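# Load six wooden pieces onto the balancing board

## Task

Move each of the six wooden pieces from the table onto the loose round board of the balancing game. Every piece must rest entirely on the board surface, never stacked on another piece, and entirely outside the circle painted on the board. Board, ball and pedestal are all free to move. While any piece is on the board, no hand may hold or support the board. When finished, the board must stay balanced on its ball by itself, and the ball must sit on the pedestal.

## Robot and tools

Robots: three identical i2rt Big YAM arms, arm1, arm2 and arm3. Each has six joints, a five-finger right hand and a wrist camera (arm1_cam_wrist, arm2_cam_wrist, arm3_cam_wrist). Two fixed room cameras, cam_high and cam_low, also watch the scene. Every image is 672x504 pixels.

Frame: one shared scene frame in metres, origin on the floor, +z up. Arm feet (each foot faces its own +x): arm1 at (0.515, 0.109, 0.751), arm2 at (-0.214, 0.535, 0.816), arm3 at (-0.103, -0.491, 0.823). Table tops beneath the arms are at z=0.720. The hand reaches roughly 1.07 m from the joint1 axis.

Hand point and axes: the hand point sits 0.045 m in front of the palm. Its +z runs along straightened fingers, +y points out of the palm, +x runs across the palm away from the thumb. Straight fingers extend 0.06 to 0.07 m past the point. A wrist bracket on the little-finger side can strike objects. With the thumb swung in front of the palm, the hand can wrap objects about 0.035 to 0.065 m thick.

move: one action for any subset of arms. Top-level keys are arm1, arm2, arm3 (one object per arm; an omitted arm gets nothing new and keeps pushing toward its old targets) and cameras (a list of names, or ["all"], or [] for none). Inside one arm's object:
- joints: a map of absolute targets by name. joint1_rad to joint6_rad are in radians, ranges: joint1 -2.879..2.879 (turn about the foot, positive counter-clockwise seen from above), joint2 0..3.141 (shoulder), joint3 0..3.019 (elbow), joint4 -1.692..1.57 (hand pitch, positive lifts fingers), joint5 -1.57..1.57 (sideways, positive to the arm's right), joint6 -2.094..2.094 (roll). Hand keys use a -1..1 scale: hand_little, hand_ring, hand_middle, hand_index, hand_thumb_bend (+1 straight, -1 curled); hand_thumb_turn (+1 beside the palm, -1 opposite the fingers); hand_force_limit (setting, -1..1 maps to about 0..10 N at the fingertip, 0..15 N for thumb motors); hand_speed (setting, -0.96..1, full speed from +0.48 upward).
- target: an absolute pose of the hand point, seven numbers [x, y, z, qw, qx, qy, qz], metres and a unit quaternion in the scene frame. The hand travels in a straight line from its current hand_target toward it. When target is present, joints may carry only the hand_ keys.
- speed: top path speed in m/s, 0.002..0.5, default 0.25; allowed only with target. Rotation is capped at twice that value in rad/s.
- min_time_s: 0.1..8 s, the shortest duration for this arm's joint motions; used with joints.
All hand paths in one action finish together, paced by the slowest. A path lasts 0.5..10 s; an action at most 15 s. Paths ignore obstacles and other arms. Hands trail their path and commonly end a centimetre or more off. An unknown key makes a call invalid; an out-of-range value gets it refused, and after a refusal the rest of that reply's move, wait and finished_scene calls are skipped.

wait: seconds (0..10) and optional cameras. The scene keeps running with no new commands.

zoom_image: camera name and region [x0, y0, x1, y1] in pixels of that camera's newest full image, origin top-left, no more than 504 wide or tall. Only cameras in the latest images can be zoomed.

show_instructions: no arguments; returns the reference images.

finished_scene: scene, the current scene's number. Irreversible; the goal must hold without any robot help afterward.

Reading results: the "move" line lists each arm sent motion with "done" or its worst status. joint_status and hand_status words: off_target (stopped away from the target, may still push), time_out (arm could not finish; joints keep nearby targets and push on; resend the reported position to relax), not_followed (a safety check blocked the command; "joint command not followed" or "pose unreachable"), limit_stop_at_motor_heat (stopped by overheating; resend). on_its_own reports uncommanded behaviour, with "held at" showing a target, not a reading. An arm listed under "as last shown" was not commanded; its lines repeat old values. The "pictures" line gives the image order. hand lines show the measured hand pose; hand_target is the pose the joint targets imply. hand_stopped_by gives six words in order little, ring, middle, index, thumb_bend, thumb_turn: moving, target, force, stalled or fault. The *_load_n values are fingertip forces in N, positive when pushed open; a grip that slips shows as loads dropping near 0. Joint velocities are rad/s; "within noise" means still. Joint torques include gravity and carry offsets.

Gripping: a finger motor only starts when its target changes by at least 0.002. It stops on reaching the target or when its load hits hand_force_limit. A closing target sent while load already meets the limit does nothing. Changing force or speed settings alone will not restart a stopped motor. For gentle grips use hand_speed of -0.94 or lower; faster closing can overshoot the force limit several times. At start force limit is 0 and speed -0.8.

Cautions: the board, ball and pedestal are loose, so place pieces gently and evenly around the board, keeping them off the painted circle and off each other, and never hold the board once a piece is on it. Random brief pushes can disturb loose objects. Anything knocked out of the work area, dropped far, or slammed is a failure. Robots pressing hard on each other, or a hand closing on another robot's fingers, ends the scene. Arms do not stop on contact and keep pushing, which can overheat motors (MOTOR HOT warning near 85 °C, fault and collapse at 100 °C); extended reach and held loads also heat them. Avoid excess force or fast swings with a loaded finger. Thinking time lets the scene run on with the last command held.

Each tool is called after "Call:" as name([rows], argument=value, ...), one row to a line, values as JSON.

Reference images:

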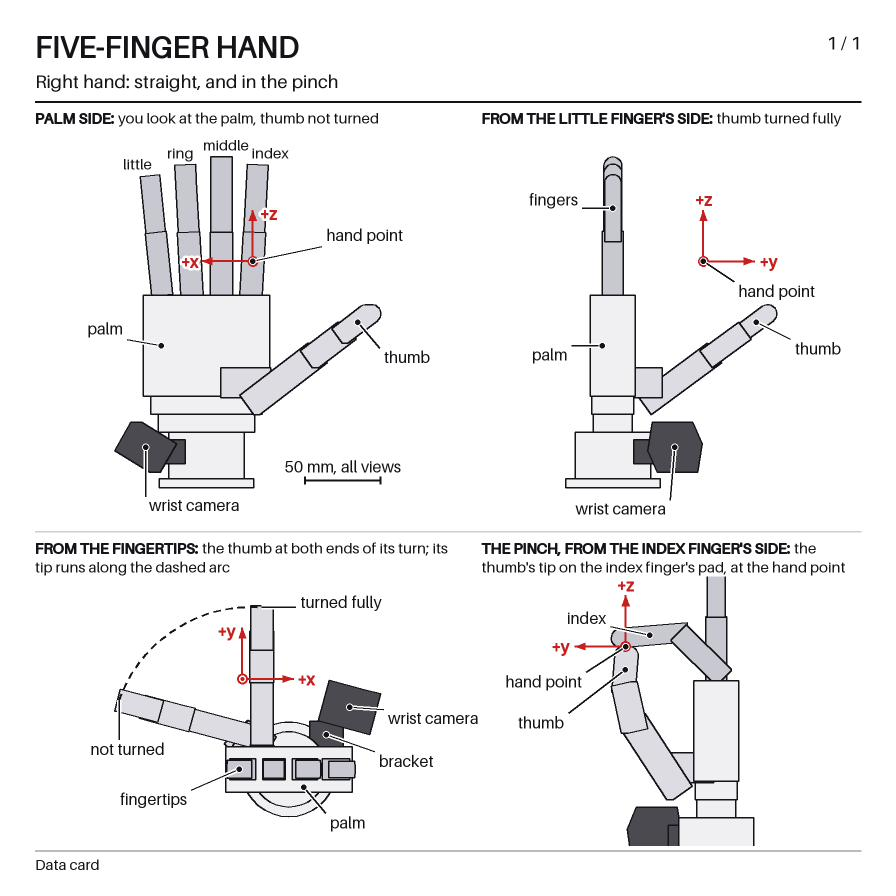

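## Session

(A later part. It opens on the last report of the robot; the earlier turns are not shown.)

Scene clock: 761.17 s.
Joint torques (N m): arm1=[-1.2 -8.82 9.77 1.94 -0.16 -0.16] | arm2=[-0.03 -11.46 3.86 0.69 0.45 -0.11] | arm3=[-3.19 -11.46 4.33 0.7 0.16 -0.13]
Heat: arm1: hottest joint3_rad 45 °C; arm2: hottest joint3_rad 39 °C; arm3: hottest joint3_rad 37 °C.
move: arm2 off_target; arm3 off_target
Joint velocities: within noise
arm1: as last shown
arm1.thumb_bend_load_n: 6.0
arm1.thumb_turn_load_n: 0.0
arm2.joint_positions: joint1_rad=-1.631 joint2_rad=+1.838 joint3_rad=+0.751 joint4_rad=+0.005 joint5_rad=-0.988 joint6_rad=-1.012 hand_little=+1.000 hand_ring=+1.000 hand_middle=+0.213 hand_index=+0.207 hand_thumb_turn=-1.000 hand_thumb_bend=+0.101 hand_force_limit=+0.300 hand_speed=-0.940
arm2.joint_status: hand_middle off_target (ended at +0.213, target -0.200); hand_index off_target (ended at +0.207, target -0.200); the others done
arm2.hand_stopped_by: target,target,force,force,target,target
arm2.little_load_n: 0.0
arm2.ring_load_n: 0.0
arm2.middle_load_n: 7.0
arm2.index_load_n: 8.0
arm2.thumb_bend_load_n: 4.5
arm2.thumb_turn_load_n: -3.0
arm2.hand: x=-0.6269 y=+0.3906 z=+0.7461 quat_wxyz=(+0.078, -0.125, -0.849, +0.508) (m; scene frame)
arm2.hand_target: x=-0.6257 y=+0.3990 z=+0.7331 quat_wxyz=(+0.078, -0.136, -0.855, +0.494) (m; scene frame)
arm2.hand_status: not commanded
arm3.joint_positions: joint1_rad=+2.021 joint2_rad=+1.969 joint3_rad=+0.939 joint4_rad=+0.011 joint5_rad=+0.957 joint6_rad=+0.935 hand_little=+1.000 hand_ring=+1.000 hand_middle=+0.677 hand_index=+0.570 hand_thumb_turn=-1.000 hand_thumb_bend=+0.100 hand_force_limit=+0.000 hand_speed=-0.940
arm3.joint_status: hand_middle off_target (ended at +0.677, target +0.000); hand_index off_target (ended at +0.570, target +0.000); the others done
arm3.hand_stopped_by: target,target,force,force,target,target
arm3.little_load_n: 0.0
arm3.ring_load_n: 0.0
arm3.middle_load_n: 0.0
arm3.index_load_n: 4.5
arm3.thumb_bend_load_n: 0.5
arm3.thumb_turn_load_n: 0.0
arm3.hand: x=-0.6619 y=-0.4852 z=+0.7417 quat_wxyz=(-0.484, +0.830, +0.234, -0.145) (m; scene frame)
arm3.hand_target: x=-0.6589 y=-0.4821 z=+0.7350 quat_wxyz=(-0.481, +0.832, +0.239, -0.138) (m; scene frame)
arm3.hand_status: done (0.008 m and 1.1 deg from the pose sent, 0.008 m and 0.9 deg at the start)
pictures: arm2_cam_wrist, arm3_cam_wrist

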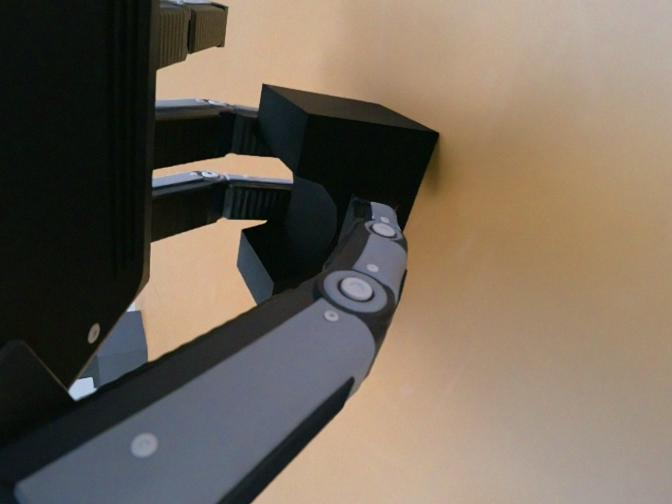

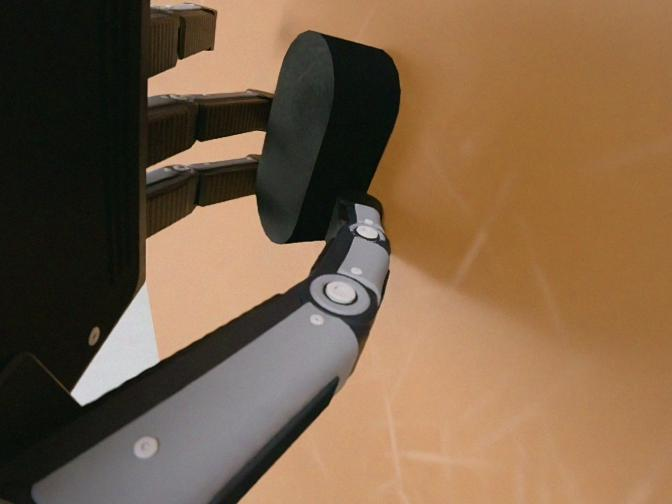

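Call:
zoom_image(camera="arm3_cam_wrist", region=[140, 20, 440, 270])

Call:
move(arm2={"target": [-0.626, 0.399, 0.84, -0.0782, 0.1355, 0.8554, -0.4939], "speed": 0.08}, cameras=["arm2_cam_wrist", "arm3_cam_wrist", "cam_low", "cam_high"])

Scaled by 1.680 from the camera's 672x504 image, which has a finer 960x720 frame.

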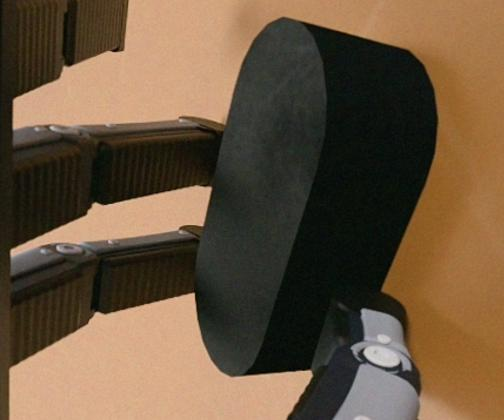

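Scene clock: 768.43 s.
Joint torques (N m): arm1=[-1.26 -8.82 9.77 1.94 -0.16 -0.17] | arm2=[0.32 -12.04 8.38 0.03 -0.59 -0.04] | arm3=[-2.84 -11.52 4.38 0.76 0.13 -0.12]
Heat: arm1: hottest joint3_rad 45 °C; arm2: hottest joint3_rad 38 °C; arm3: hottest joint3_rad 37 °C.
move: arm2 off_target
Joint velocities: within noise
arm1, arm3: as last shown
arm1.middle_load_n: 4.0
arm1.index_load_n: 5.5
arm2.joint_positions: joint1_rad=-1.631 joint2_rad=+1.589 joint3_rad=+0.759 joint4_rad=-0.302 joint5_rad=-0.956 joint6_rad=-1.013 hand_little=+1.000 hand_ring=+1.000 hand_middle=+0.213 hand_index=+0.207 hand_thumb_turn=-1.000 hand_thumb_bend=+0.101 hand_force_limit=+0.300 hand_speed=-0.940
arm2.joint_status: not commanded
arm2.hand_stopped_by: target,target,force,force,target,target
arm2.little_load_n: 0.0
arm2.ring_load_n: 0.0
arm2.middle_load_n: 4.0
arm2.index_load_n: 7.5
arm2.thumb_bend_load_n: 5.5
arm2.thumb_turn_load_n: -1.5
arm2.hand: x=-0.6073 y=+0.3966 z=+0.8260 quat_wxyz=(+0.062, -0.142, -0.857, +0.492) (m; scene frame)
arm2.hand_target: x=-0.6255 y=+0.3991 z=+0.8402 quat_wxyz=(+0.079, -0.136, -0.855, +0.494) (m; scene frame)
arm2.hand_status: off_target (0.023 m and 2.1 deg from the pose sent, 0.094 m and 2.2 deg at the start)
pictures: arm2_cam_wrist, arm3_cam_wrist, cam_high, cam_low

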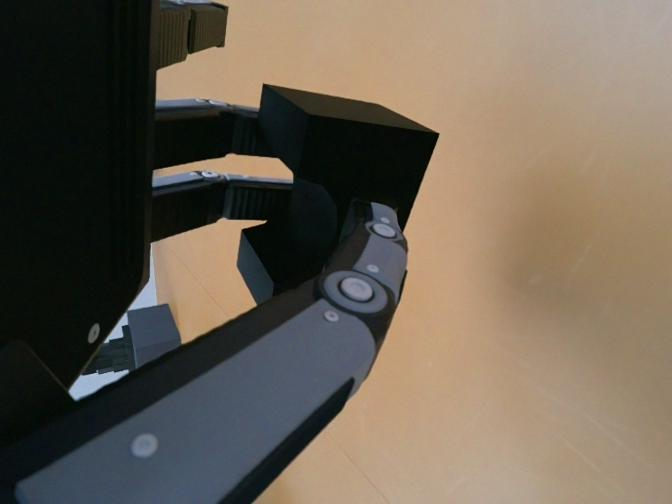

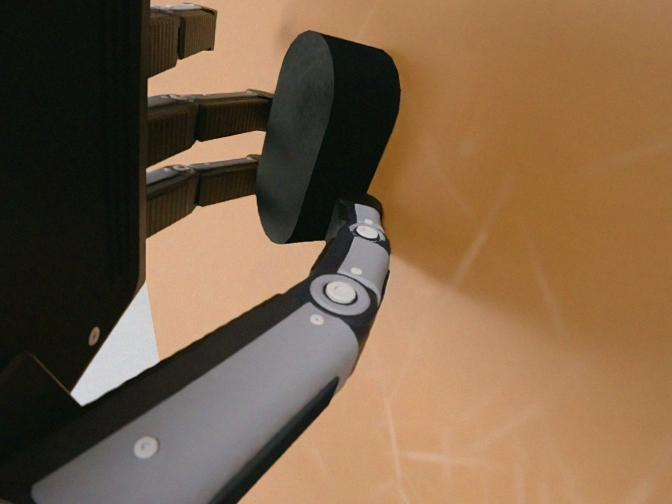

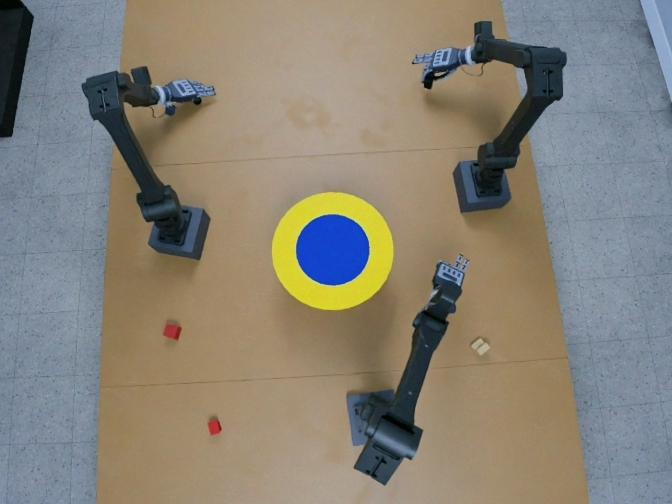

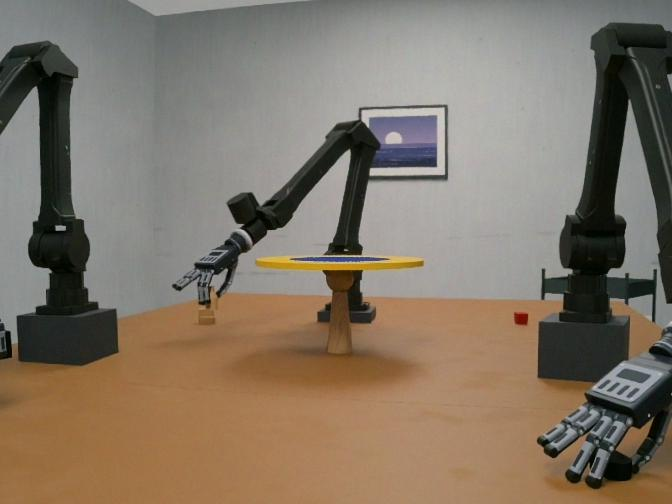

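Call:
zoom_image(camera="cam_low", region=[520, 360, 672, 504])

Scaled by 3.316 from the camera's 672x504 image, which has a finer 960x720 frame.

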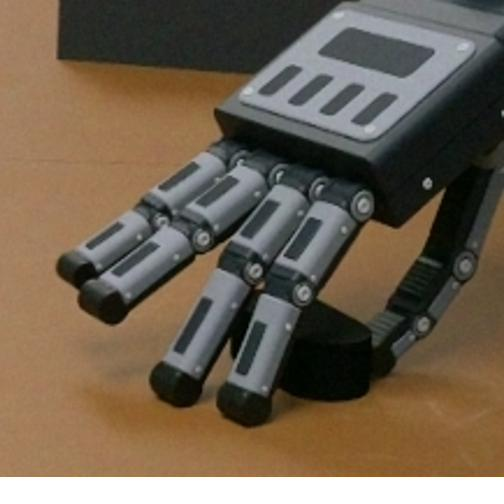

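Call:
move(arm3={"target": [-0.661, -0.482, 0.752, -0.4807, 0.8325, 0.2387, -0.1378], "speed": 0.08, "joints": {"hand_index": 0.6, "hand_middle": 0.6, "hand_speed": -0.8}}, cameras=[])

Scene clock: 781.70 s.
Joint torques (N m): arm1=[-1.2 -8.82 9.77 1.94 -0.16 -0.16] | arm2=[0.38 -11.99 8.4 0.03 -0.59 -0.04] | arm3=[-2.9 -13.63 4.93 0.29 0.48 -0.11]
Heat: arm1: hottest joint3_rad 46 °C; arm2: hottest joint3_rad 39 °C; arm3: hottest joint3_rad 37 °C.
move: arm3 off_target
Joint velocities: within noise
arm1, arm2: as last shown
arm1.middle_load_n: 4.5
arm1.index_load_n: 5.0
arm2.thumb_turn_load_n: -2.0
arm3.joint_positions: joint1_rad=+2.020 joint2_rad=+1.956 joint3_rad=+0.939 joint4_rad=-0.022 joint5_rad=+0.949 joint6_rad=+0.935 hand_little=+1.000 hand_ring=+1.000 hand_middle=+0.662 hand_index=+0.600 hand_thumb_turn=-1.000 hand_thumb_bend=+0.100 hand_force_limit=+0.000 hand_speed=-0.800
arm3.joint_status: hand_middle off_target (ended at +0.662, target +0.600); the others done
arm3.hand_stopped_by: target,target,force,target,target,target
arm3.little_load_n: 0.0
arm3.ring_load_n: 0.0
arm3.middle_load_n: 1.0
arm3.index_load_n: 0.0
arm3.thumb_bend_load_n: 0.0
arm3.thumb_turn_load_n: 0.0
arm3.hand: x=-0.6580 y=-0.4853 z=+0.7442 quat_wxyz=(-0.481, +0.832, +0.240, -0.138) (m; scene frame)
arm3.hand_target: x=-0.6611 y=-0.4821 z=+0.7521 quat_wxyz=(-0.481, +0.832, +0.239, -0.138) (m; scene frame)
arm3.hand_status: done (0.009 m and 0.2 deg from the pose sent, 0.011 m and 1.1 deg at the start)
pictures: none
No camera images: "cameras" was empty.

Call:
move(arm3={"target": [-0.661, -0.482, 0.758, -0.4807, 0.8325, 0.2387, -0.1378], "speed": 0.08}, cameras=[])

Call:
move(arm3={"joints": {"hand_index": 0.01, "hand_middle": 0.01, "hand_force_limit": 0.2, "hand_speed": -0.94}}, cameras=["arm3_cam_wrist", "cam_low"])

Call:
zoom_image(camera="cam_low", region=[520, 360, 672, 504])

Scene clock: 787.70 s.
Joint torques (N m): arm1=[-1.26 -8.82 9.77 1.94 -0.16 -0.17] | arm2=[0.38 -12.04 8.4 0.02 -0.59 -0.04] | arm3=[-2.43 -14.92 5 0.38 0.58 -0.16]
Heat: arm1: hottest joint3_rad 46 °C; arm2: hottest joint3_rad 39 °C; arm3: hottest joint3_rad 37 °C.
move: arm3 off_target
Joint velocities: within noise
arm1, arm2: as last shown
arm1.thumb_bend_load_n: 5.5
arm1.thumb_turn_load_n: 0.5
arm3.joint_positions: joint1_rad=+2.020 joint2_rad=+1.947 joint3_rad=+0.939 joint4_rad=-0.041 joint5_rad=+0.948 joint6_rad=+0.935 hand_little=+1.000 hand_ring=+1.000 hand_middle=+0.662 hand_index=+0.600 hand_thumb_turn=-1.000 hand_thumb_bend=+0.100 hand_force_limit=+0.000 hand_speed=-0.800
arm3.joint_status: not commanded
arm3.hand_stopped_by: target,target,force,target,target,target
arm3.little_load_n: -0.5
arm3.ring_load_n: 0.0
arm3.middle_load_n: 0.0
arm3.index_load_n: 0.0
arm3.thumb_bend_load_n: 0.0
arm3.thumb_turn_load_n: 0.5
arm3.hand: x=-0.6559 y=-0.4851 z=+0.7463 quat_wxyz=(-0.480, +0.833, +0.243, -0.133) (m; scene frame)
arm3.hand_target: x=-0.6610 y=-0.4820 z=+0.7579 quat_wxyz=(-0.481, +0.832, +0.239, -0.138) (m; scene frame)
arm3.hand_status: off_target (0.013 m and 0.7 deg from the pose sent, 0.015 m and 0.2 deg at the start)
pictures: none
No camera images: "cameras" was empty.

Scene clock: 790.73 s.
Joint torques (N m): arm1=[-1.2 -8.88 9.77 1.94 -0.16 -0.16] | arm2=[0.38 -12.04 8.4 0.02 -0.59 -0.04] | arm3=[-2.55 -12.16 5.03 0.75 0.2 -0.11]
Heat: arm1: hottest joint3_rad 46 °C; arm2: hottest joint3_rad 39 °C; arm3: hottest joint3_rad 37 °C.
move: arm3 off_target
Joint velocities: within noise
arm1.joint_positions: joint1_rad=-0.643 joint2_rad=+1.316 joint3_rad=+0.611 joint4_rad=+0.183 joint5_rad=-0.016 joint6_rad=-0.015 hand_little=+1.000 hand_ring=+1.000 hand_middle=+0.184 hand_index=+0.179 hand_thumb_turn=-1.000 hand_thumb_bend=+0.101 hand_force_limit=+0.000 hand_speed=-0.940
arm1.joint_status: not commanded
arm1.hand_stopped_by: target,target,force,force,target,target
arm1.little_load_n: 0.0
arm1.ring_load_n: 0.0
arm1.middle_load_n: 4.0
arm1.index_load_n: 5.0
arm1.thumb_bend_load_n: 6.0
arm1.thumb_turn_load_n: 0.0
arm1.hand: x=+0.0879 y=+0.3416 z=+0.8306 quat_wxyz=(+0.436, -0.754, -0.426, +0.245) (m; scene frame)
arm1.hand_target: x=+0.0783 y=+0.3566 z=+0.8504 quat_wxyz=(+0.451, -0.749, -0.416, +0.250) (m; scene frame)
arm1.hand_status: not commanded
arm2: as last shown
arm3.joint_positions: joint1_rad=+2.014 joint2_rad=+1.929 joint3_rad=+0.939 joint4_rad=-0.041 joint5_rad=+0.957 joint6_rad=+0.935 hand_little=+1.000 hand_ring=+1.000 hand_middle=+0.213 hand_index=+0.218 hand_thumb_turn=-1.000 hand_thumb_bend=+0.101 hand_force_limit=+0.200 hand_speed=-0.940
arm3.joint_status: hand_middle off_target (ended at +0.213, target +0.010); hand_index off_target (ended at +0.218, target +0.010); the others done
arm3.hand_stopped_by: target,target,force,force,target,target
arm3.little_load_n: 0.0
arm3.ring_load_n: 0.0
arm3.middle_load_n: 7.5
arm3.index_load_n: 3.5
arm3.thumb_bend_load_n: 4.0
arm3.thumb_turn_load_n: -1.0
arm3.hand: x=-0.6591 y=-0.4807 z=+0.7566 quat_wxyz=(-0.484, +0.832, +0.234, -0.138) (m; scene frame)
arm3.hand_target: x=-0.6610 y=-0.4819 z=+0.7580 quat_wxyz=(-0.481, +0.832, +0.239, -0.138) (m; scene frame)
arm3.hand_status: not commanded
pictures: arm3_cam_wrist, cam_low

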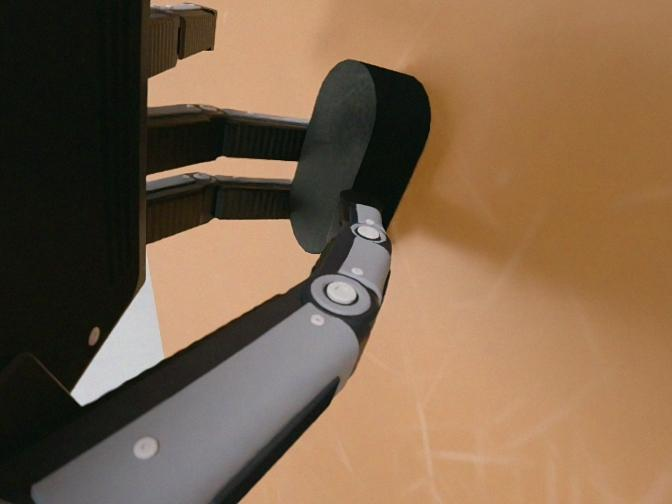

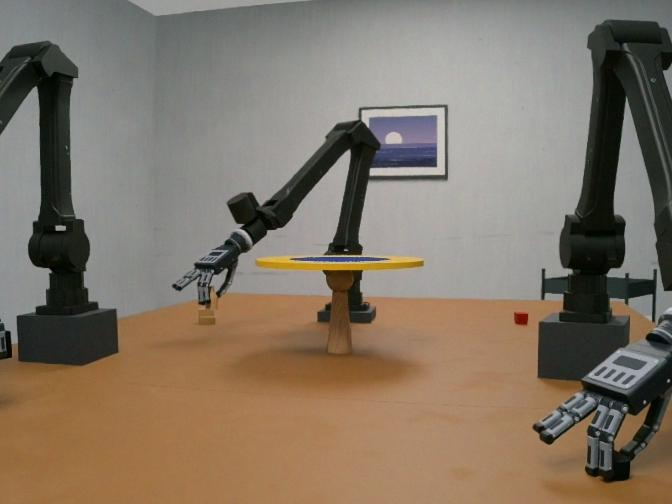

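Scaled by 3.316 from the camera's 672x504 image, which has a finer 960x720 frame.

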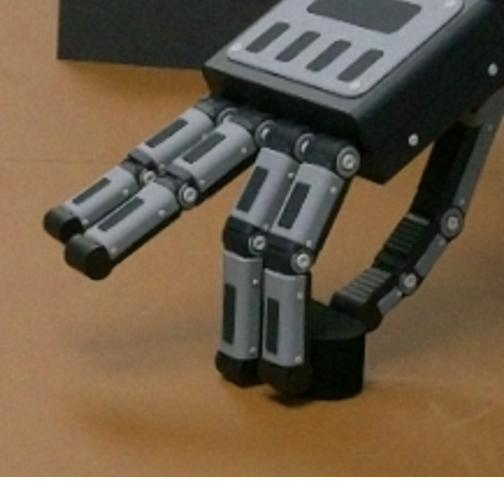

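Call:
move(arm3={"target": [-0.661, -0.482, 0.85, -0.4807, 0.8325, 0.2387, -0.1378], "speed": 0.08}, cameras=["arm3_cam_wrist", "cam_low"])

Call:
zoom_image(camera="cam_low", region=[520, 310, 672, 454])

Scene clock: 797.43 s.
Joint torques (N m): arm1=[-1.2 -8.88 9.77 1.92 -0.16 -0.17] | arm2=[0.44 -12.1 8.39 0.02 -0.59 -0.04] | arm3=[-2.32 -12.28 8.73 0.51 0.63 -0.13]
Heat: arm1: hottest joint3_rad 46 °C; arm2: hottest joint3_rad 39 °C; arm3: hottest joint3_rad 37 °C.
move: arm3 off_target
Joint velocities: within noise
arm1, arm2: as last shown
arm1.middle_load_n: 4.5
arm1.thumb_bend_load_n: 5.5
arm2.thumb_turn_load_n: -1.5
arm3.joint_positions: joint1_rad=+2.014 joint2_rad=+1.740 joint3_rad=+0.952 joint4_rad=-0.283 joint5_rad=+0.946 joint6_rad=+0.935 hand_little=+1.000 hand_ring=+1.000 hand_middle=+0.213 hand_index=+0.218 hand_thumb_turn=-1.000 hand_thumb_bend=+0.101 hand_force_limit=+0.200 hand_speed=-0.940
arm3.joint_status: not commanded
arm3.hand_stopped_by: target,target,force,force,target,target
arm3.little_load_n: 0.0
arm3.ring_load_n: -0.5
arm3.middle_load_n: 6.5
arm3.index_load_n: 3.0
arm3.thumb_bend_load_n: 4.5
arm3.thumb_turn_load_n: -1.0
arm3.hand: x=-0.6447 y=-0.4795 z=+0.8305 quat_wxyz=(-0.479, +0.834, +0.246, -0.122) (m; scene frame)
arm3.hand_target: x=-0.6603 y=-0.4818 z=+0.8502 quat_wxyz=(-0.481, +0.832, +0.239, -0.138) (m; scene frame)
arm3.hand_status: off_target (0.026 m and 2.0 deg from the pose sent, 0.094 m and 0.7 deg at the start)
pictures: arm3_cam_wrist, cam_low

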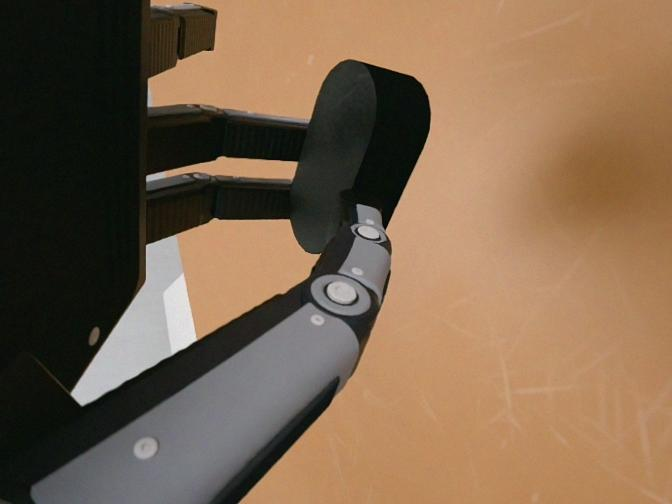

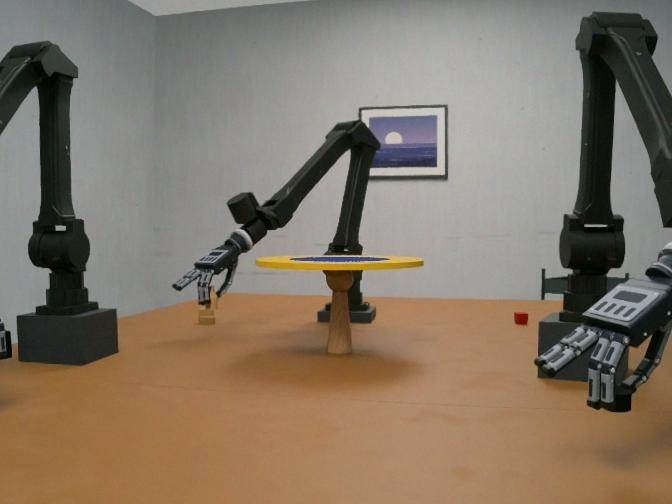

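Scaled by 3.316 from the camera's 672x504 image, which has a finer 960x720 frame.

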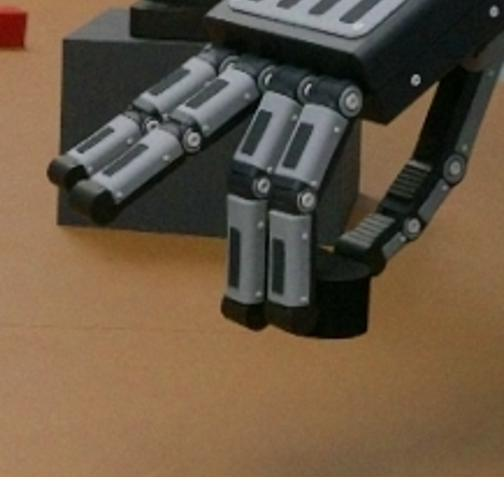

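Call:
move(arm1={"target": [0.10, 0.357, 1.07, -0.4505, 0.7497, 0.4156, -0.2497], "speed": 0.15}, arm2={"target": [-0.40, 0.38, 1.05, 0.0868, -0.1504, 0.8529, -0.4925], "speed": 0.15}, arm3={"target": [-0.35, -0.33, 1.05, -0.4814, 0.8338, -0.2344, 0.1353], "speed": 0.15}, cameras=["cam_high", "cam_low"])

Scene clock: 861.33 s.
Joint torques (N m): arm1=[-1.26 -7.41 12.33 1.92 -0.2 -0.32] | arm2=[1.38 -5.54 10.65 -1.09 -0.64 0.09] | arm3=[-2.96 -3.31 7.65 -0.43 0.55 -0.16]
Heat: arm1: hottest joint3_rad 48 °C; arm2: hottest joint3_rad 41 °C; arm3: hottest joint3_rad 41 °C.
move: arm1 off_target; arm2 off_target; arm3 off_target
Joint velocities: within noise
arm1.joint_positions: joint1_rad=-0.677 joint2_rad=+1.053 joint3_rad=+1.013 joint4_rad=-0.495 joint5_rad=-0.045 joint6_rad=-0.016 hand_little=+1.000 hand_ring=+1.000 hand_middle=+0.184 hand_index=+0.179 hand_thumb_turn=-1.000 hand_thumb_bend=+0.101 hand_force_limit=+0.000 hand_speed=-0.940
arm1.joint_status: not commanded
arm1.hand_stopped_by: target,target,force,force,target,target
arm1.little_load_n: 0.0
arm1.ring_load_n: 0.0
arm1.middle_load_n: 4.5
arm1.index_load_n: 5.5
arm1.thumb_bend_load_n: 6.0
arm1.thumb_turn_load_n: 0.0
arm1.hand: x=+0.1023 y=+0.3454 z=+1.0395 quat_wxyz=(+0.429, -0.760, -0.421, +0.246) (m; scene frame)
arm1.hand_target: x=+0.1009 y=+0.3562 z=+1.0699 quat_wxyz=(+0.451, -0.750, -0.415, +0.249) (m; scene frame)
arm1.hand_status: off_target (0.033 m and 2.8 deg from the pose sent, 0.240 m and 2.2 deg at the start)
arm2.joint_positions: joint1_rad=-1.466 joint2_rad=+1.056 joint3_rad=+0.915 joint4_rad=-1.684 joint5_rad=-0.991 joint6_rad=-1.848 hand_little=+1.000 hand_ring=+1.000 hand_middle=+0.213 hand_index=+0.207 hand_thumb_turn=-1.000 hand_thumb_bend=+0.101 hand_force_limit=+0.300 hand_speed=-0.940
arm2.joint_status: not commanded
arm2.hand_stopped_by: target,target,force,force,target,target
arm2.little_load_n: 0.0
arm2.ring_load_n: 0.0
arm2.middle_load_n: 4.0
arm2.index_load_n: 7.0
arm2.thumb_bend_load_n: 5.5
arm2.thumb_turn_load_n: -2.0
arm2.hand: x=-0.3911 y=+0.3815 z=+1.0334 quat_wxyz=(-0.083, +0.134, -0.861, +0.484) (m; scene frame)
arm2.hand_target: x=-0.3995 y=+0.3790 z=+1.0492 quat_wxyz=(-0.071, +0.142, -0.861, +0.483) (m; scene frame)
arm2.hand_status: off_target (0.019 m and 2.3 deg from the pose sent, 0.306 m and 37.8 deg at the start; a joint's target at an end of its range on 28 of 133 steps)
arm3.joint_positions: joint1_rad=+1.676 joint2_rad=+1.035 joint3_rad=+0.949 joint4_rad=-1.698 joint5_rad=+0.898 joint6_rad=+1.966 hand_little=+1.000 hand_ring=+1.000 hand_middle=+0.213 hand_index=+0.218 hand_thumb_turn=-1.000 hand_thumb_bend=+0.101 hand_force_limit=+0.200 hand_speed=-0.940
arm3.joint_status: not commanded
arm3.hand_stopped_by: target,target,force,force,target,target
arm3.little_load_n: 0.0
arm3.ring_load_n: 0.0
arm3.middle_load_n: 6.5
arm3.index_load_n: 3.0
arm3.thumb_bend_load_n: 4.5
arm3.thumb_turn_load_n: -1.0
arm3.hand: x=-0.3519 y=-0.3296 z=+1.0477 quat_wxyz=(-0.439, +0.877, -0.192, +0.037) (m; scene frame)
arm3.hand_target: x=-0.3501 y=-0.3290 z=+1.0494 quat_wxyz=(-0.439, +0.878, -0.189, +0.042) (m; scene frame)
arm3.hand_status: off_target (0.003 m and 14.1 deg from the pose sent, 0.397 m and 63.3 deg at the start; a joint's target at an end of its range on 58 of 133 steps)
pictures: cam_high, cam_low

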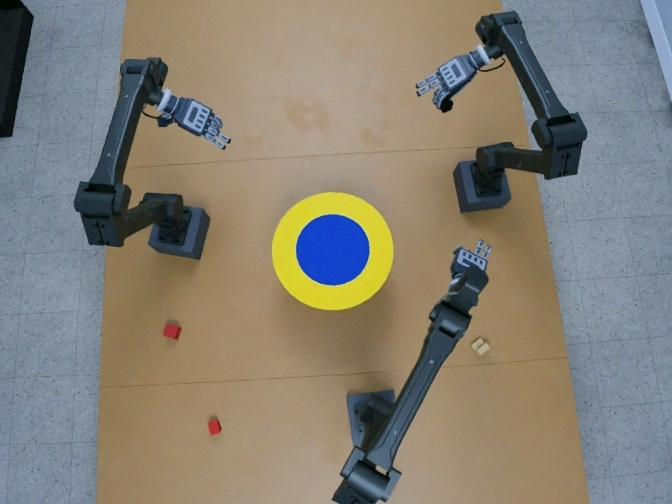

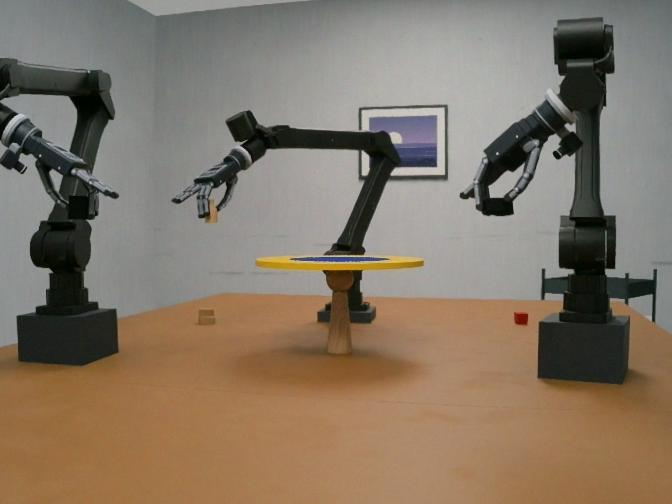

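Call:
move(arm1={"target": [0.165, -0.05, 1.06, -0.2954, 0.4917, 0.7021, -0.4219], "speed": 0.15}, arm3={"target": [-0.07, -0.15, 1.06, -0.4814, 0.8338, -0.2344, 0.1353], "speed": 0.15}, cameras=["cam_high", "cam_low", "arm1_cam_wrist", "arm3_cam_wrist"])

Scene clock: 873.20 s.
Joint torques (N m): arm1=[0.73 -2.2 9.13 3.1 0.06 -0.05] | arm2=[1.26 -5.54 10.66 -1.09 -0.64 0.08] | arm3=[-2.73 -0.44 9.25 2.32 0.18 -0.12]
Heat: arm1: hottest joint3_rad 49 °C; arm2: hottest joint3_rad 44 °C; arm3: hottest joint3_rad 41 °C.
move: arm1 done; arm3 done
Joint velocities: within noise
arm1.joint_positions: joint1_rad=+0.265 joint2_rad=+0.763 joint3_rad=+0.881 joint4_rad=-0.631 joint5_rad=+0.001 joint6_rad=-0.015 hand_little=+1.000 hand_ring=+1.000 hand_middle=+0.184 hand_index=+0.179 hand_thumb_turn=-1.000 hand_thumb_bend=+0.102 hand_force_limit=+0.000 hand_speed=-0.940
arm1.joint_status: not commanded
arm1.hand_stopped_by: target,target,force,force,target,target
arm1.little_load_n: 0.0
arm1.ring_load_n: 0.0
arm1.middle_load_n: 4.5
arm1.index_load_n: 5.0
arm1.thumb_bend_load_n: 5.5
arm1.thumb_turn_load_n: 0.0
arm1.hand: x=+0.1688 y=-0.0449 z=+1.0530 quat_wxyz=(+0.293, -0.492, -0.709, +0.412) (m; scene frame)
arm1.hand_target: x=+0.1653 y=-0.0499 z=+1.0600 quat_wxyz=(+0.295, -0.492, -0.702, +0.422) (m; scene frame)
arm1.hand_status: done (0.009 m and 1.4 deg from the pose sent, 0.401 m and 51.7 deg at the start)
arm2: as last shown
arm2.thumb_turn_load_n: -1.5
arm2.hand: x=-0.3911 y=+0.3815 z=+1.0335 quat_wxyz=(-0.083, +0.134, -0.861, +0.484) (m; scene frame)
arm3.joint_positions: joint1_rad=+0.319 joint2_rad=+0.658 joint3_rad=+0.686 joint4_rad=-0.667 joint5_rad=+0.534 joint6_rad=+0.349 hand_little=+1.000 hand_ring=+1.000 hand_middle=+0.213 hand_index=+0.218 hand_thumb_turn=-1.000 hand_thumb_bend=+0.101 hand_force_limit=+0.200 hand_speed=-0.940
arm3.joint_status: not commanded
arm3.hand_stopped_by: target,target,force,force,target,target
arm3.little_load_n: -0.5
arm3.ring_load_n: 0.0
arm3.middle_load_n: 6.0
arm3.index_load_n: 3.0
arm3.thumb_bend_load_n: 4.0
arm3.thumb_turn_load_n: -1.0
arm3.hand: x=-0.0711 y=-0.1549 z=+1.0532 quat_wxyz=(-0.472, +0.839, -0.235, +0.136) (m; scene frame)
arm3.hand_target: x=-0.0700 y=-0.1502 z=+1.0602 quat_wxyz=(-0.481, +0.834, -0.234, +0.135) (m; scene frame)
arm3.hand_status: done (0.008 m and 1.2 deg from the pose sent, 0.334 m and 14.1 deg at the start)
pictures: arm1_cam_wrist, arm3_cam_wrist, cam_high, cam_low

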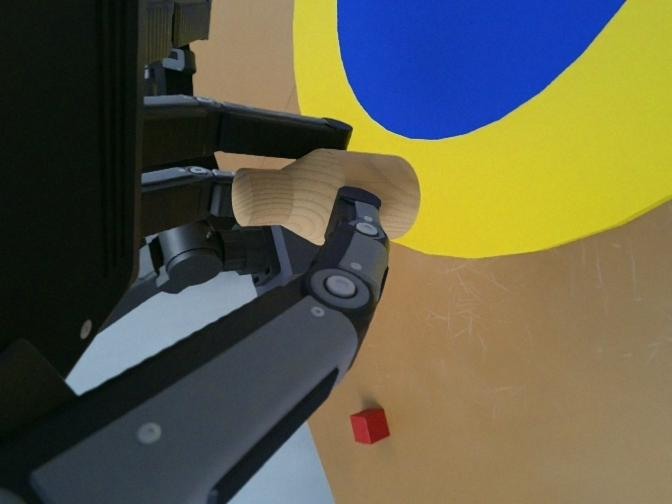

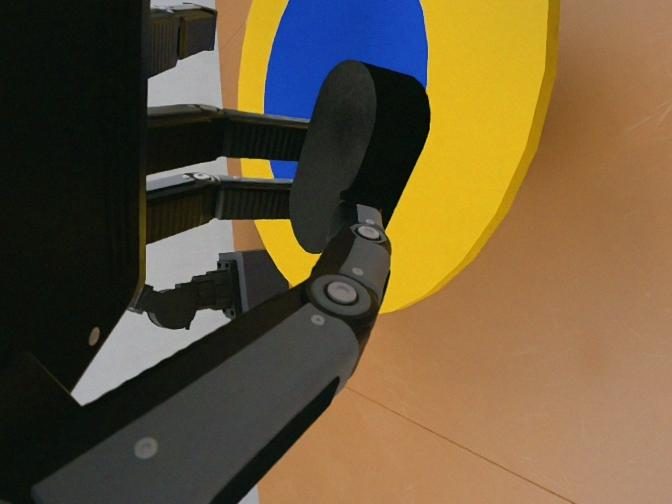

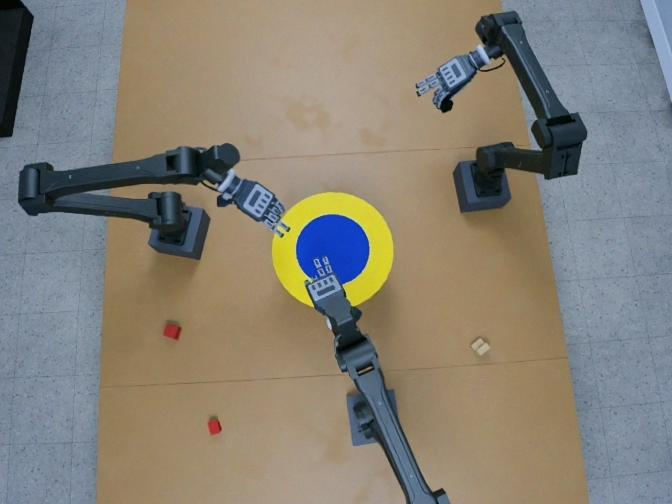

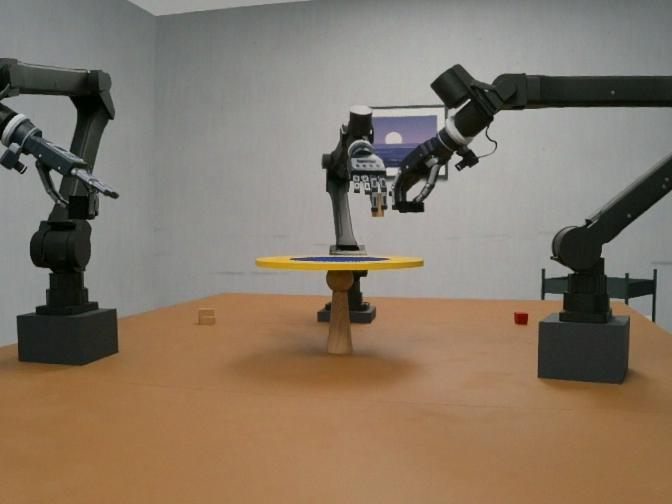

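Call:
zoom_image(camera="cam_high", region=[200, 130, 420, 350])

Call:
move(arm2={"target": [-0.045, 0.21, 1.06, 0.0868, -0.1504, 0.8529, -0.4925], "speed": 0.15}, cameras=["cam_high", "cam_low", "arm2_cam_wrist"])

Call:
zoom_image(camera="cam_high", region=[240, 150, 440, 350])

Scaled by 2.291 from the camera's 672x504 image, which has a finer 960x720 frame.

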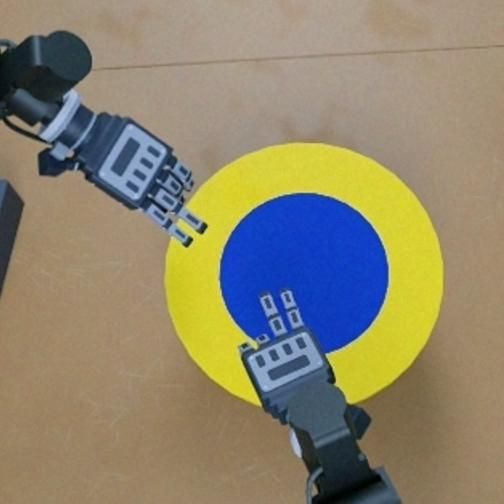

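Scene clock: 928.33 s.
Joint torques (N m): arm1=[0.73 -2.26 9.13 3.1 0.06 -0.05] | arm2=[0.91 -3.19 12.52 2.44 0.11 0.06] | arm3=[-2.78 -0.32 9.48 2.11 0.2 -0.07]
Heat: arm1: hottest joint3_rad 46 °C; arm2: hottest joint3_rad 48 °C; arm3: hottest joint3_rad 42 °C.
move: arm2 off_target
Joint velocities: within noise
arm1, arm3: as last shown
arm1.thumb_bend_load_n: 6.0
arm2.joint_positions: joint1_rad=+0.346 joint2_rad=+0.726 joint3_rad=+0.665 joint4_rad=-0.549 joint5_rad=+0.047 joint6_rad=+0.029 hand_little=+1.000 hand_ring=+1.000 hand_middle=+0.213 hand_index=+0.207 hand_thumb_turn=-1.000 hand_thumb_bend=+0.101 hand_force_limit=+0.300 hand_speed=-0.940
arm2.joint_status: not commanded
arm2.hand_stopped_by: target,target,force,force,target,target
arm2.little_load_n: 0.0
arm2.ring_load_n: 0.0
arm2.middle_load_n: 4.0
arm2.index_load_n: 7.5
arm2.thumb_bend_load_n: 6.0
arm2.thumb_turn_load_n: -1.5
arm2.hand: x=-0.0535 y=+0.2243 z=+1.0268 quat_wxyz=(-0.077, +0.157, -0.869, +0.463) (m; scene frame)
arm2.hand_target: x=-0.0459 y=+0.2119 z=+1.0600 quat_wxyz=(-0.087, +0.150, -0.853, +0.492) (m; scene frame)
arm2.hand_status: off_target (0.037 m and 4.1 deg from the pose sent, 0.387 m and 2.4 deg at the start)
arm3.joint_positions: joint1_rad=+0.319 joint2_rad=+0.658 joint3_rad=+0.686 joint4_rad=-0.667 joint5_rad=+0.534 joint6_rad=+0.348 hand_little=+1.000 hand_ring=+1.000 hand_middle=+0.213 hand_index=+0.218 hand_thumb_turn=-1.000 hand_thumb_bend=+0.101 hand_force_limit=+0.200 hand_speed=-0.940
arm3.little_load_n: 0.0
arm3.middle_load_n: 6.5
arm3.thumb_bend_load_n: 4.5
pictures: arm2_cam_wrist, cam_high, cam_low

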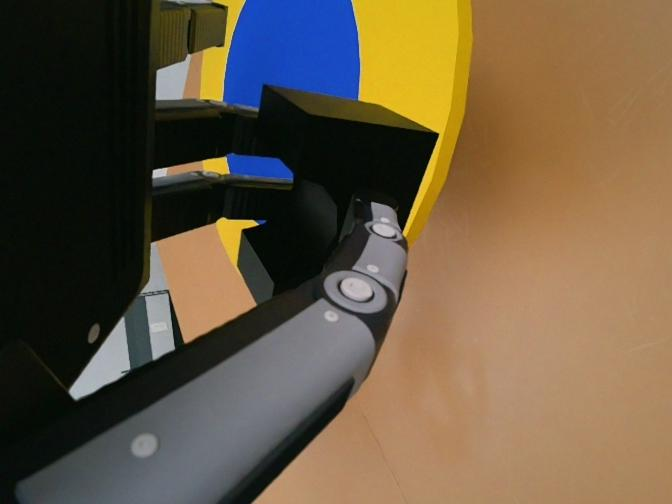

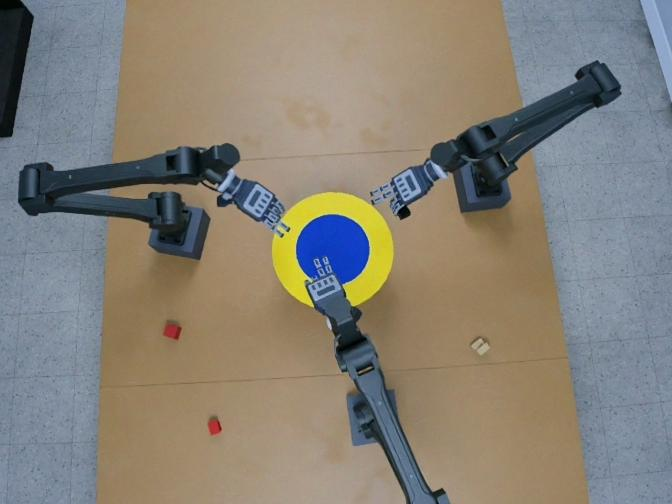

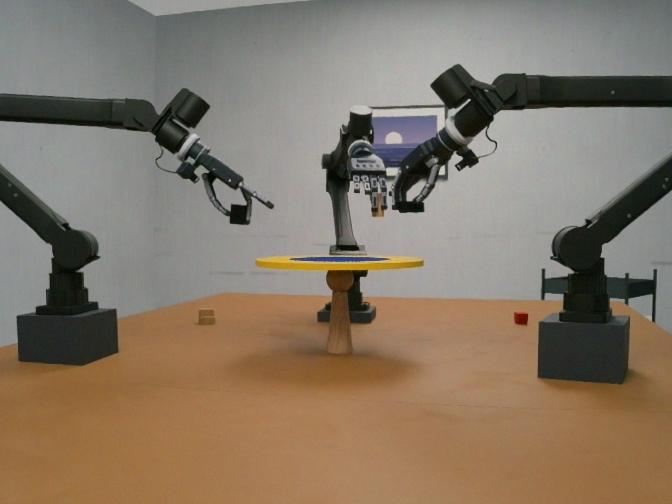

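Scaled by 2.520 from the camera's 672x504 image, which has a finer 960x720 frame.

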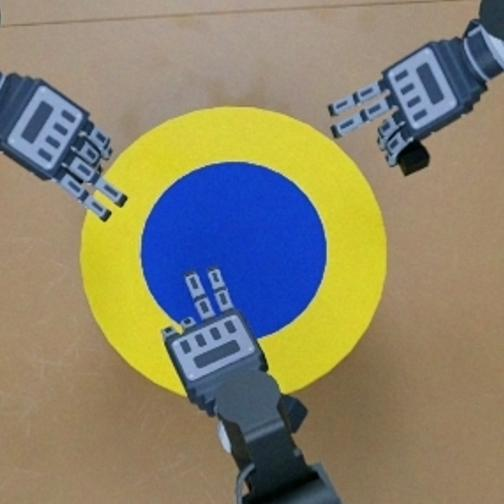

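Call:
move(arm1={"target": [0.1425, -0.0825, 0.995, -0.2954, 0.4917, 0.7021, -0.4219], "speed": 0.12}, arm2={"target": [-0.006, 0.138, 1.01, 0.0833, -0.1553, 0.8561, -0.4837], "speed": 0.12}, arm3={"target": [-0.0621, -0.1176, 1.00, -0.4855, 0.8408, -0.2101, 0.1213], "speed": 0.12}, cameras=["all"])

Scene clock: 992.67 s.
Joint torques (N m): arm1=[1.26 -3.72 8.73 3.1 0.1 -0.05] | arm2=[1.44 -6.07 12.66 2.39 0.12 0.08] | arm3=[-2.55 -1.03 9.17 2.22 0.14 -0.17]
Heat: arm1: hottest joint3_rad 46 °C; arm2: hottest joint3_rad 48 °C; arm3: hottest joint3_rad 42 °C.
move: arm1 done; arm2 off_target; arm3 off_target
Joint velocities: within noise
arm1.joint_positions: joint1_rad=+0.341 joint2_rad=+0.864 joint3_rad=+0.762 joint4_rad=-0.406 joint5_rad=+0.074 joint6_rad=+0.024 hand_little=+1.000 hand_ring=+1.000 hand_middle=+0.184 hand_index=+0.179 hand_thumb_turn=-1.000 hand_thumb_bend=+0.102 hand_force_limit=+0.000 hand_speed=-0.940
arm1.joint_status: not commanded
arm1.hand_stopped_by: target,target,force,force,target,target
arm1.little_load_n: 0.0
arm1.ring_load_n: 0.0
arm1.middle_load_n: 4.0
arm1.index_load_n: 5.0
arm1.thumb_bend_load_n: 6.0
arm1.thumb_turn_load_n: 0.0
arm1.hand: x=+0.1436 y=-0.0748 z=+0.9910 quat_wxyz=(+0.296, -0.494, -0.706, +0.412) (m; scene frame)
arm1.hand_target: x=+0.1427 y=-0.0824 z=+0.9951 quat_wxyz=(+0.295, -0.492, -0.702, +0.422) (m; scene frame)
arm1.hand_status: done (0.009 m and 1.3 deg from the pose sent, 0.074 m and 1.4 deg at the start)
arm2.joint_positions: joint1_rad=+0.364 joint2_rad=+1.021 joint3_rad=+0.683 joint4_rad=-0.295 joint5_rad=+0.065 joint6_rad=+0.034 hand_little=+1.000 hand_ring=+1.000 hand_middle=+0.213 hand_index=+0.207 hand_thumb_turn=-1.000 hand_thumb_bend=+0.101 hand_force_limit=+0.300 hand_speed=-0.940
arm2.joint_status: not commanded
arm2.hand_stopped_by: target,target,force,force,target,target
arm2.little_load_n: 0.0
arm2.ring_load_n: 0.0
arm2.middle_load_n: 4.0
arm2.index_load_n: 7.5
arm2.thumb_bend_load_n: 5.5
arm2.thumb_turn_load_n: -2.0
arm2.hand: x=-0.0209 y=+0.1587 z=+0.9761 quat_wxyz=(-0.072, +0.160, -0.874, +0.453) (m; scene frame)
arm2.hand_target: x=-0.0072 y=+0.1405 z=+1.0107 quat_wxyz=(-0.084, +0.155, -0.857, +0.484) (m; scene frame)
arm2.hand_status: off_target (0.042 m and 4.3 deg from the pose sent, 0.100 m and 2.9 deg at the start)
arm3.joint_positions: joint1_rad=+0.246 joint2_rad=+0.778 joint3_rad=+0.563 joint4_rad=-0.389 joint5_rad=+0.421 joint6_rad=+0.263 hand_little=+1.000 hand_ring=+1.000 hand_middle=+0.213 hand_index=+0.218 hand_thumb_turn=-1.000 hand_thumb_bend=+0.101 hand_force_limit=+0.200 hand_speed=-0.940
arm3.joint_status: not commanded
arm3.hand_stopped_by: target,target,force,force,target,target
arm3.little_load_n: 0.0
arm3.ring_load_n: 0.0
arm3.middle_load_n: 6.5
arm3.index_load_n: 3.0
arm3.thumb_bend_load_n: 4.5
arm3.thumb_turn_load_n: -1.0
arm3.hand: x=-0.0652 y=-0.1238 z=+0.9908 quat_wxyz=(-0.473, +0.847, -0.210, +0.121) (m; scene frame)
arm3.hand_target: x=-0.0622 y=-0.1179 z=+1.0000 quat_wxyz=(-0.485, +0.840, -0.210, +0.121) (m; scene frame)
arm3.hand_status: off_target (0.012 m and 1.5 deg from the pose sent, 0.065 m and 3.7 deg at the start)
pictures: arm1_cam_wrist, arm2_cam_wrist, arm3_cam_wrist, cam_high, cam_low

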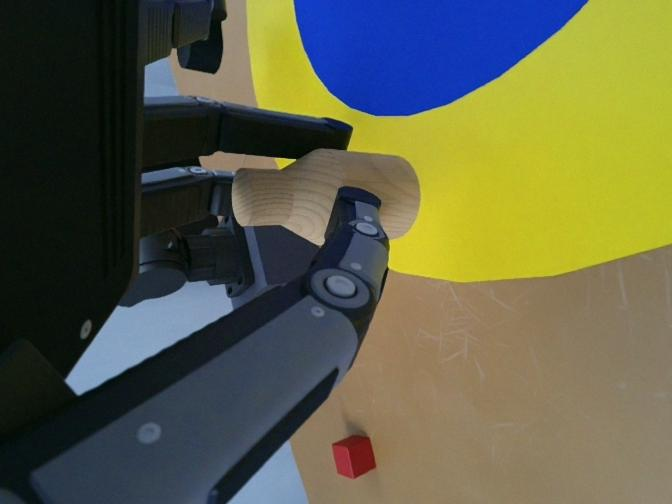

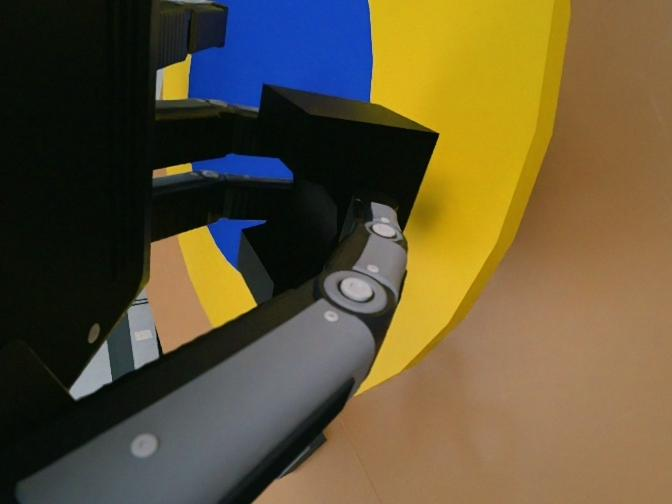

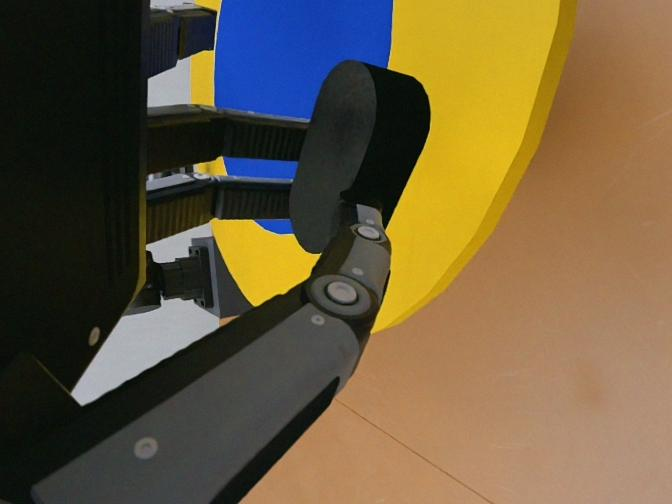

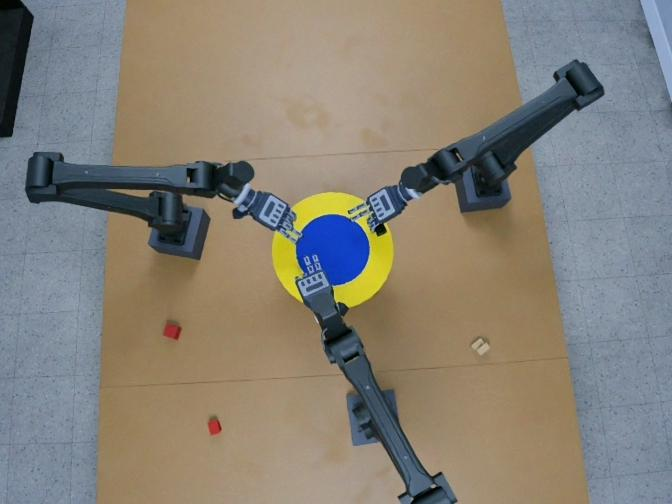

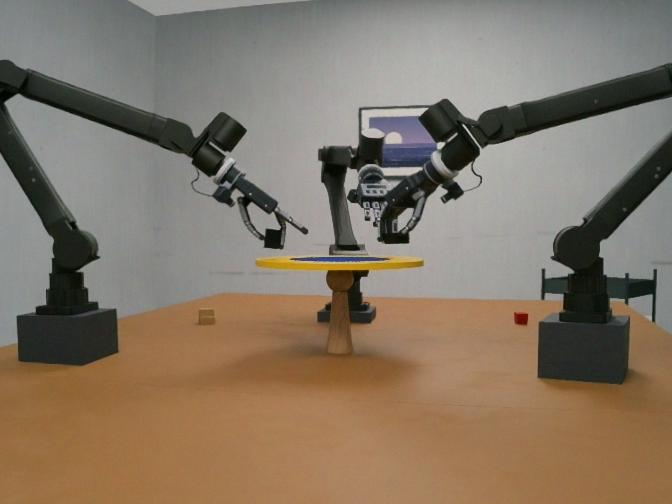

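Call:
zoom_image(camera="cam_low", region=[240, 150, 440, 290])

Call:
zoom_image(camera="cam_high", region=[240, 160, 430, 340])

Scaled by 2.520 from the camera's 672x504 image, which has a finer 960x720 frame.

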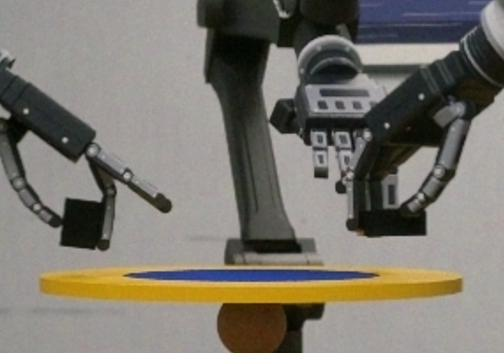

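Scaled by 2.653 from the camera's 672x504 image, which has a finer 960x720 frame.

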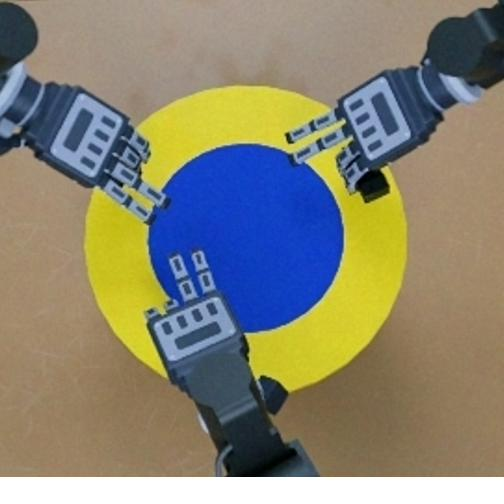

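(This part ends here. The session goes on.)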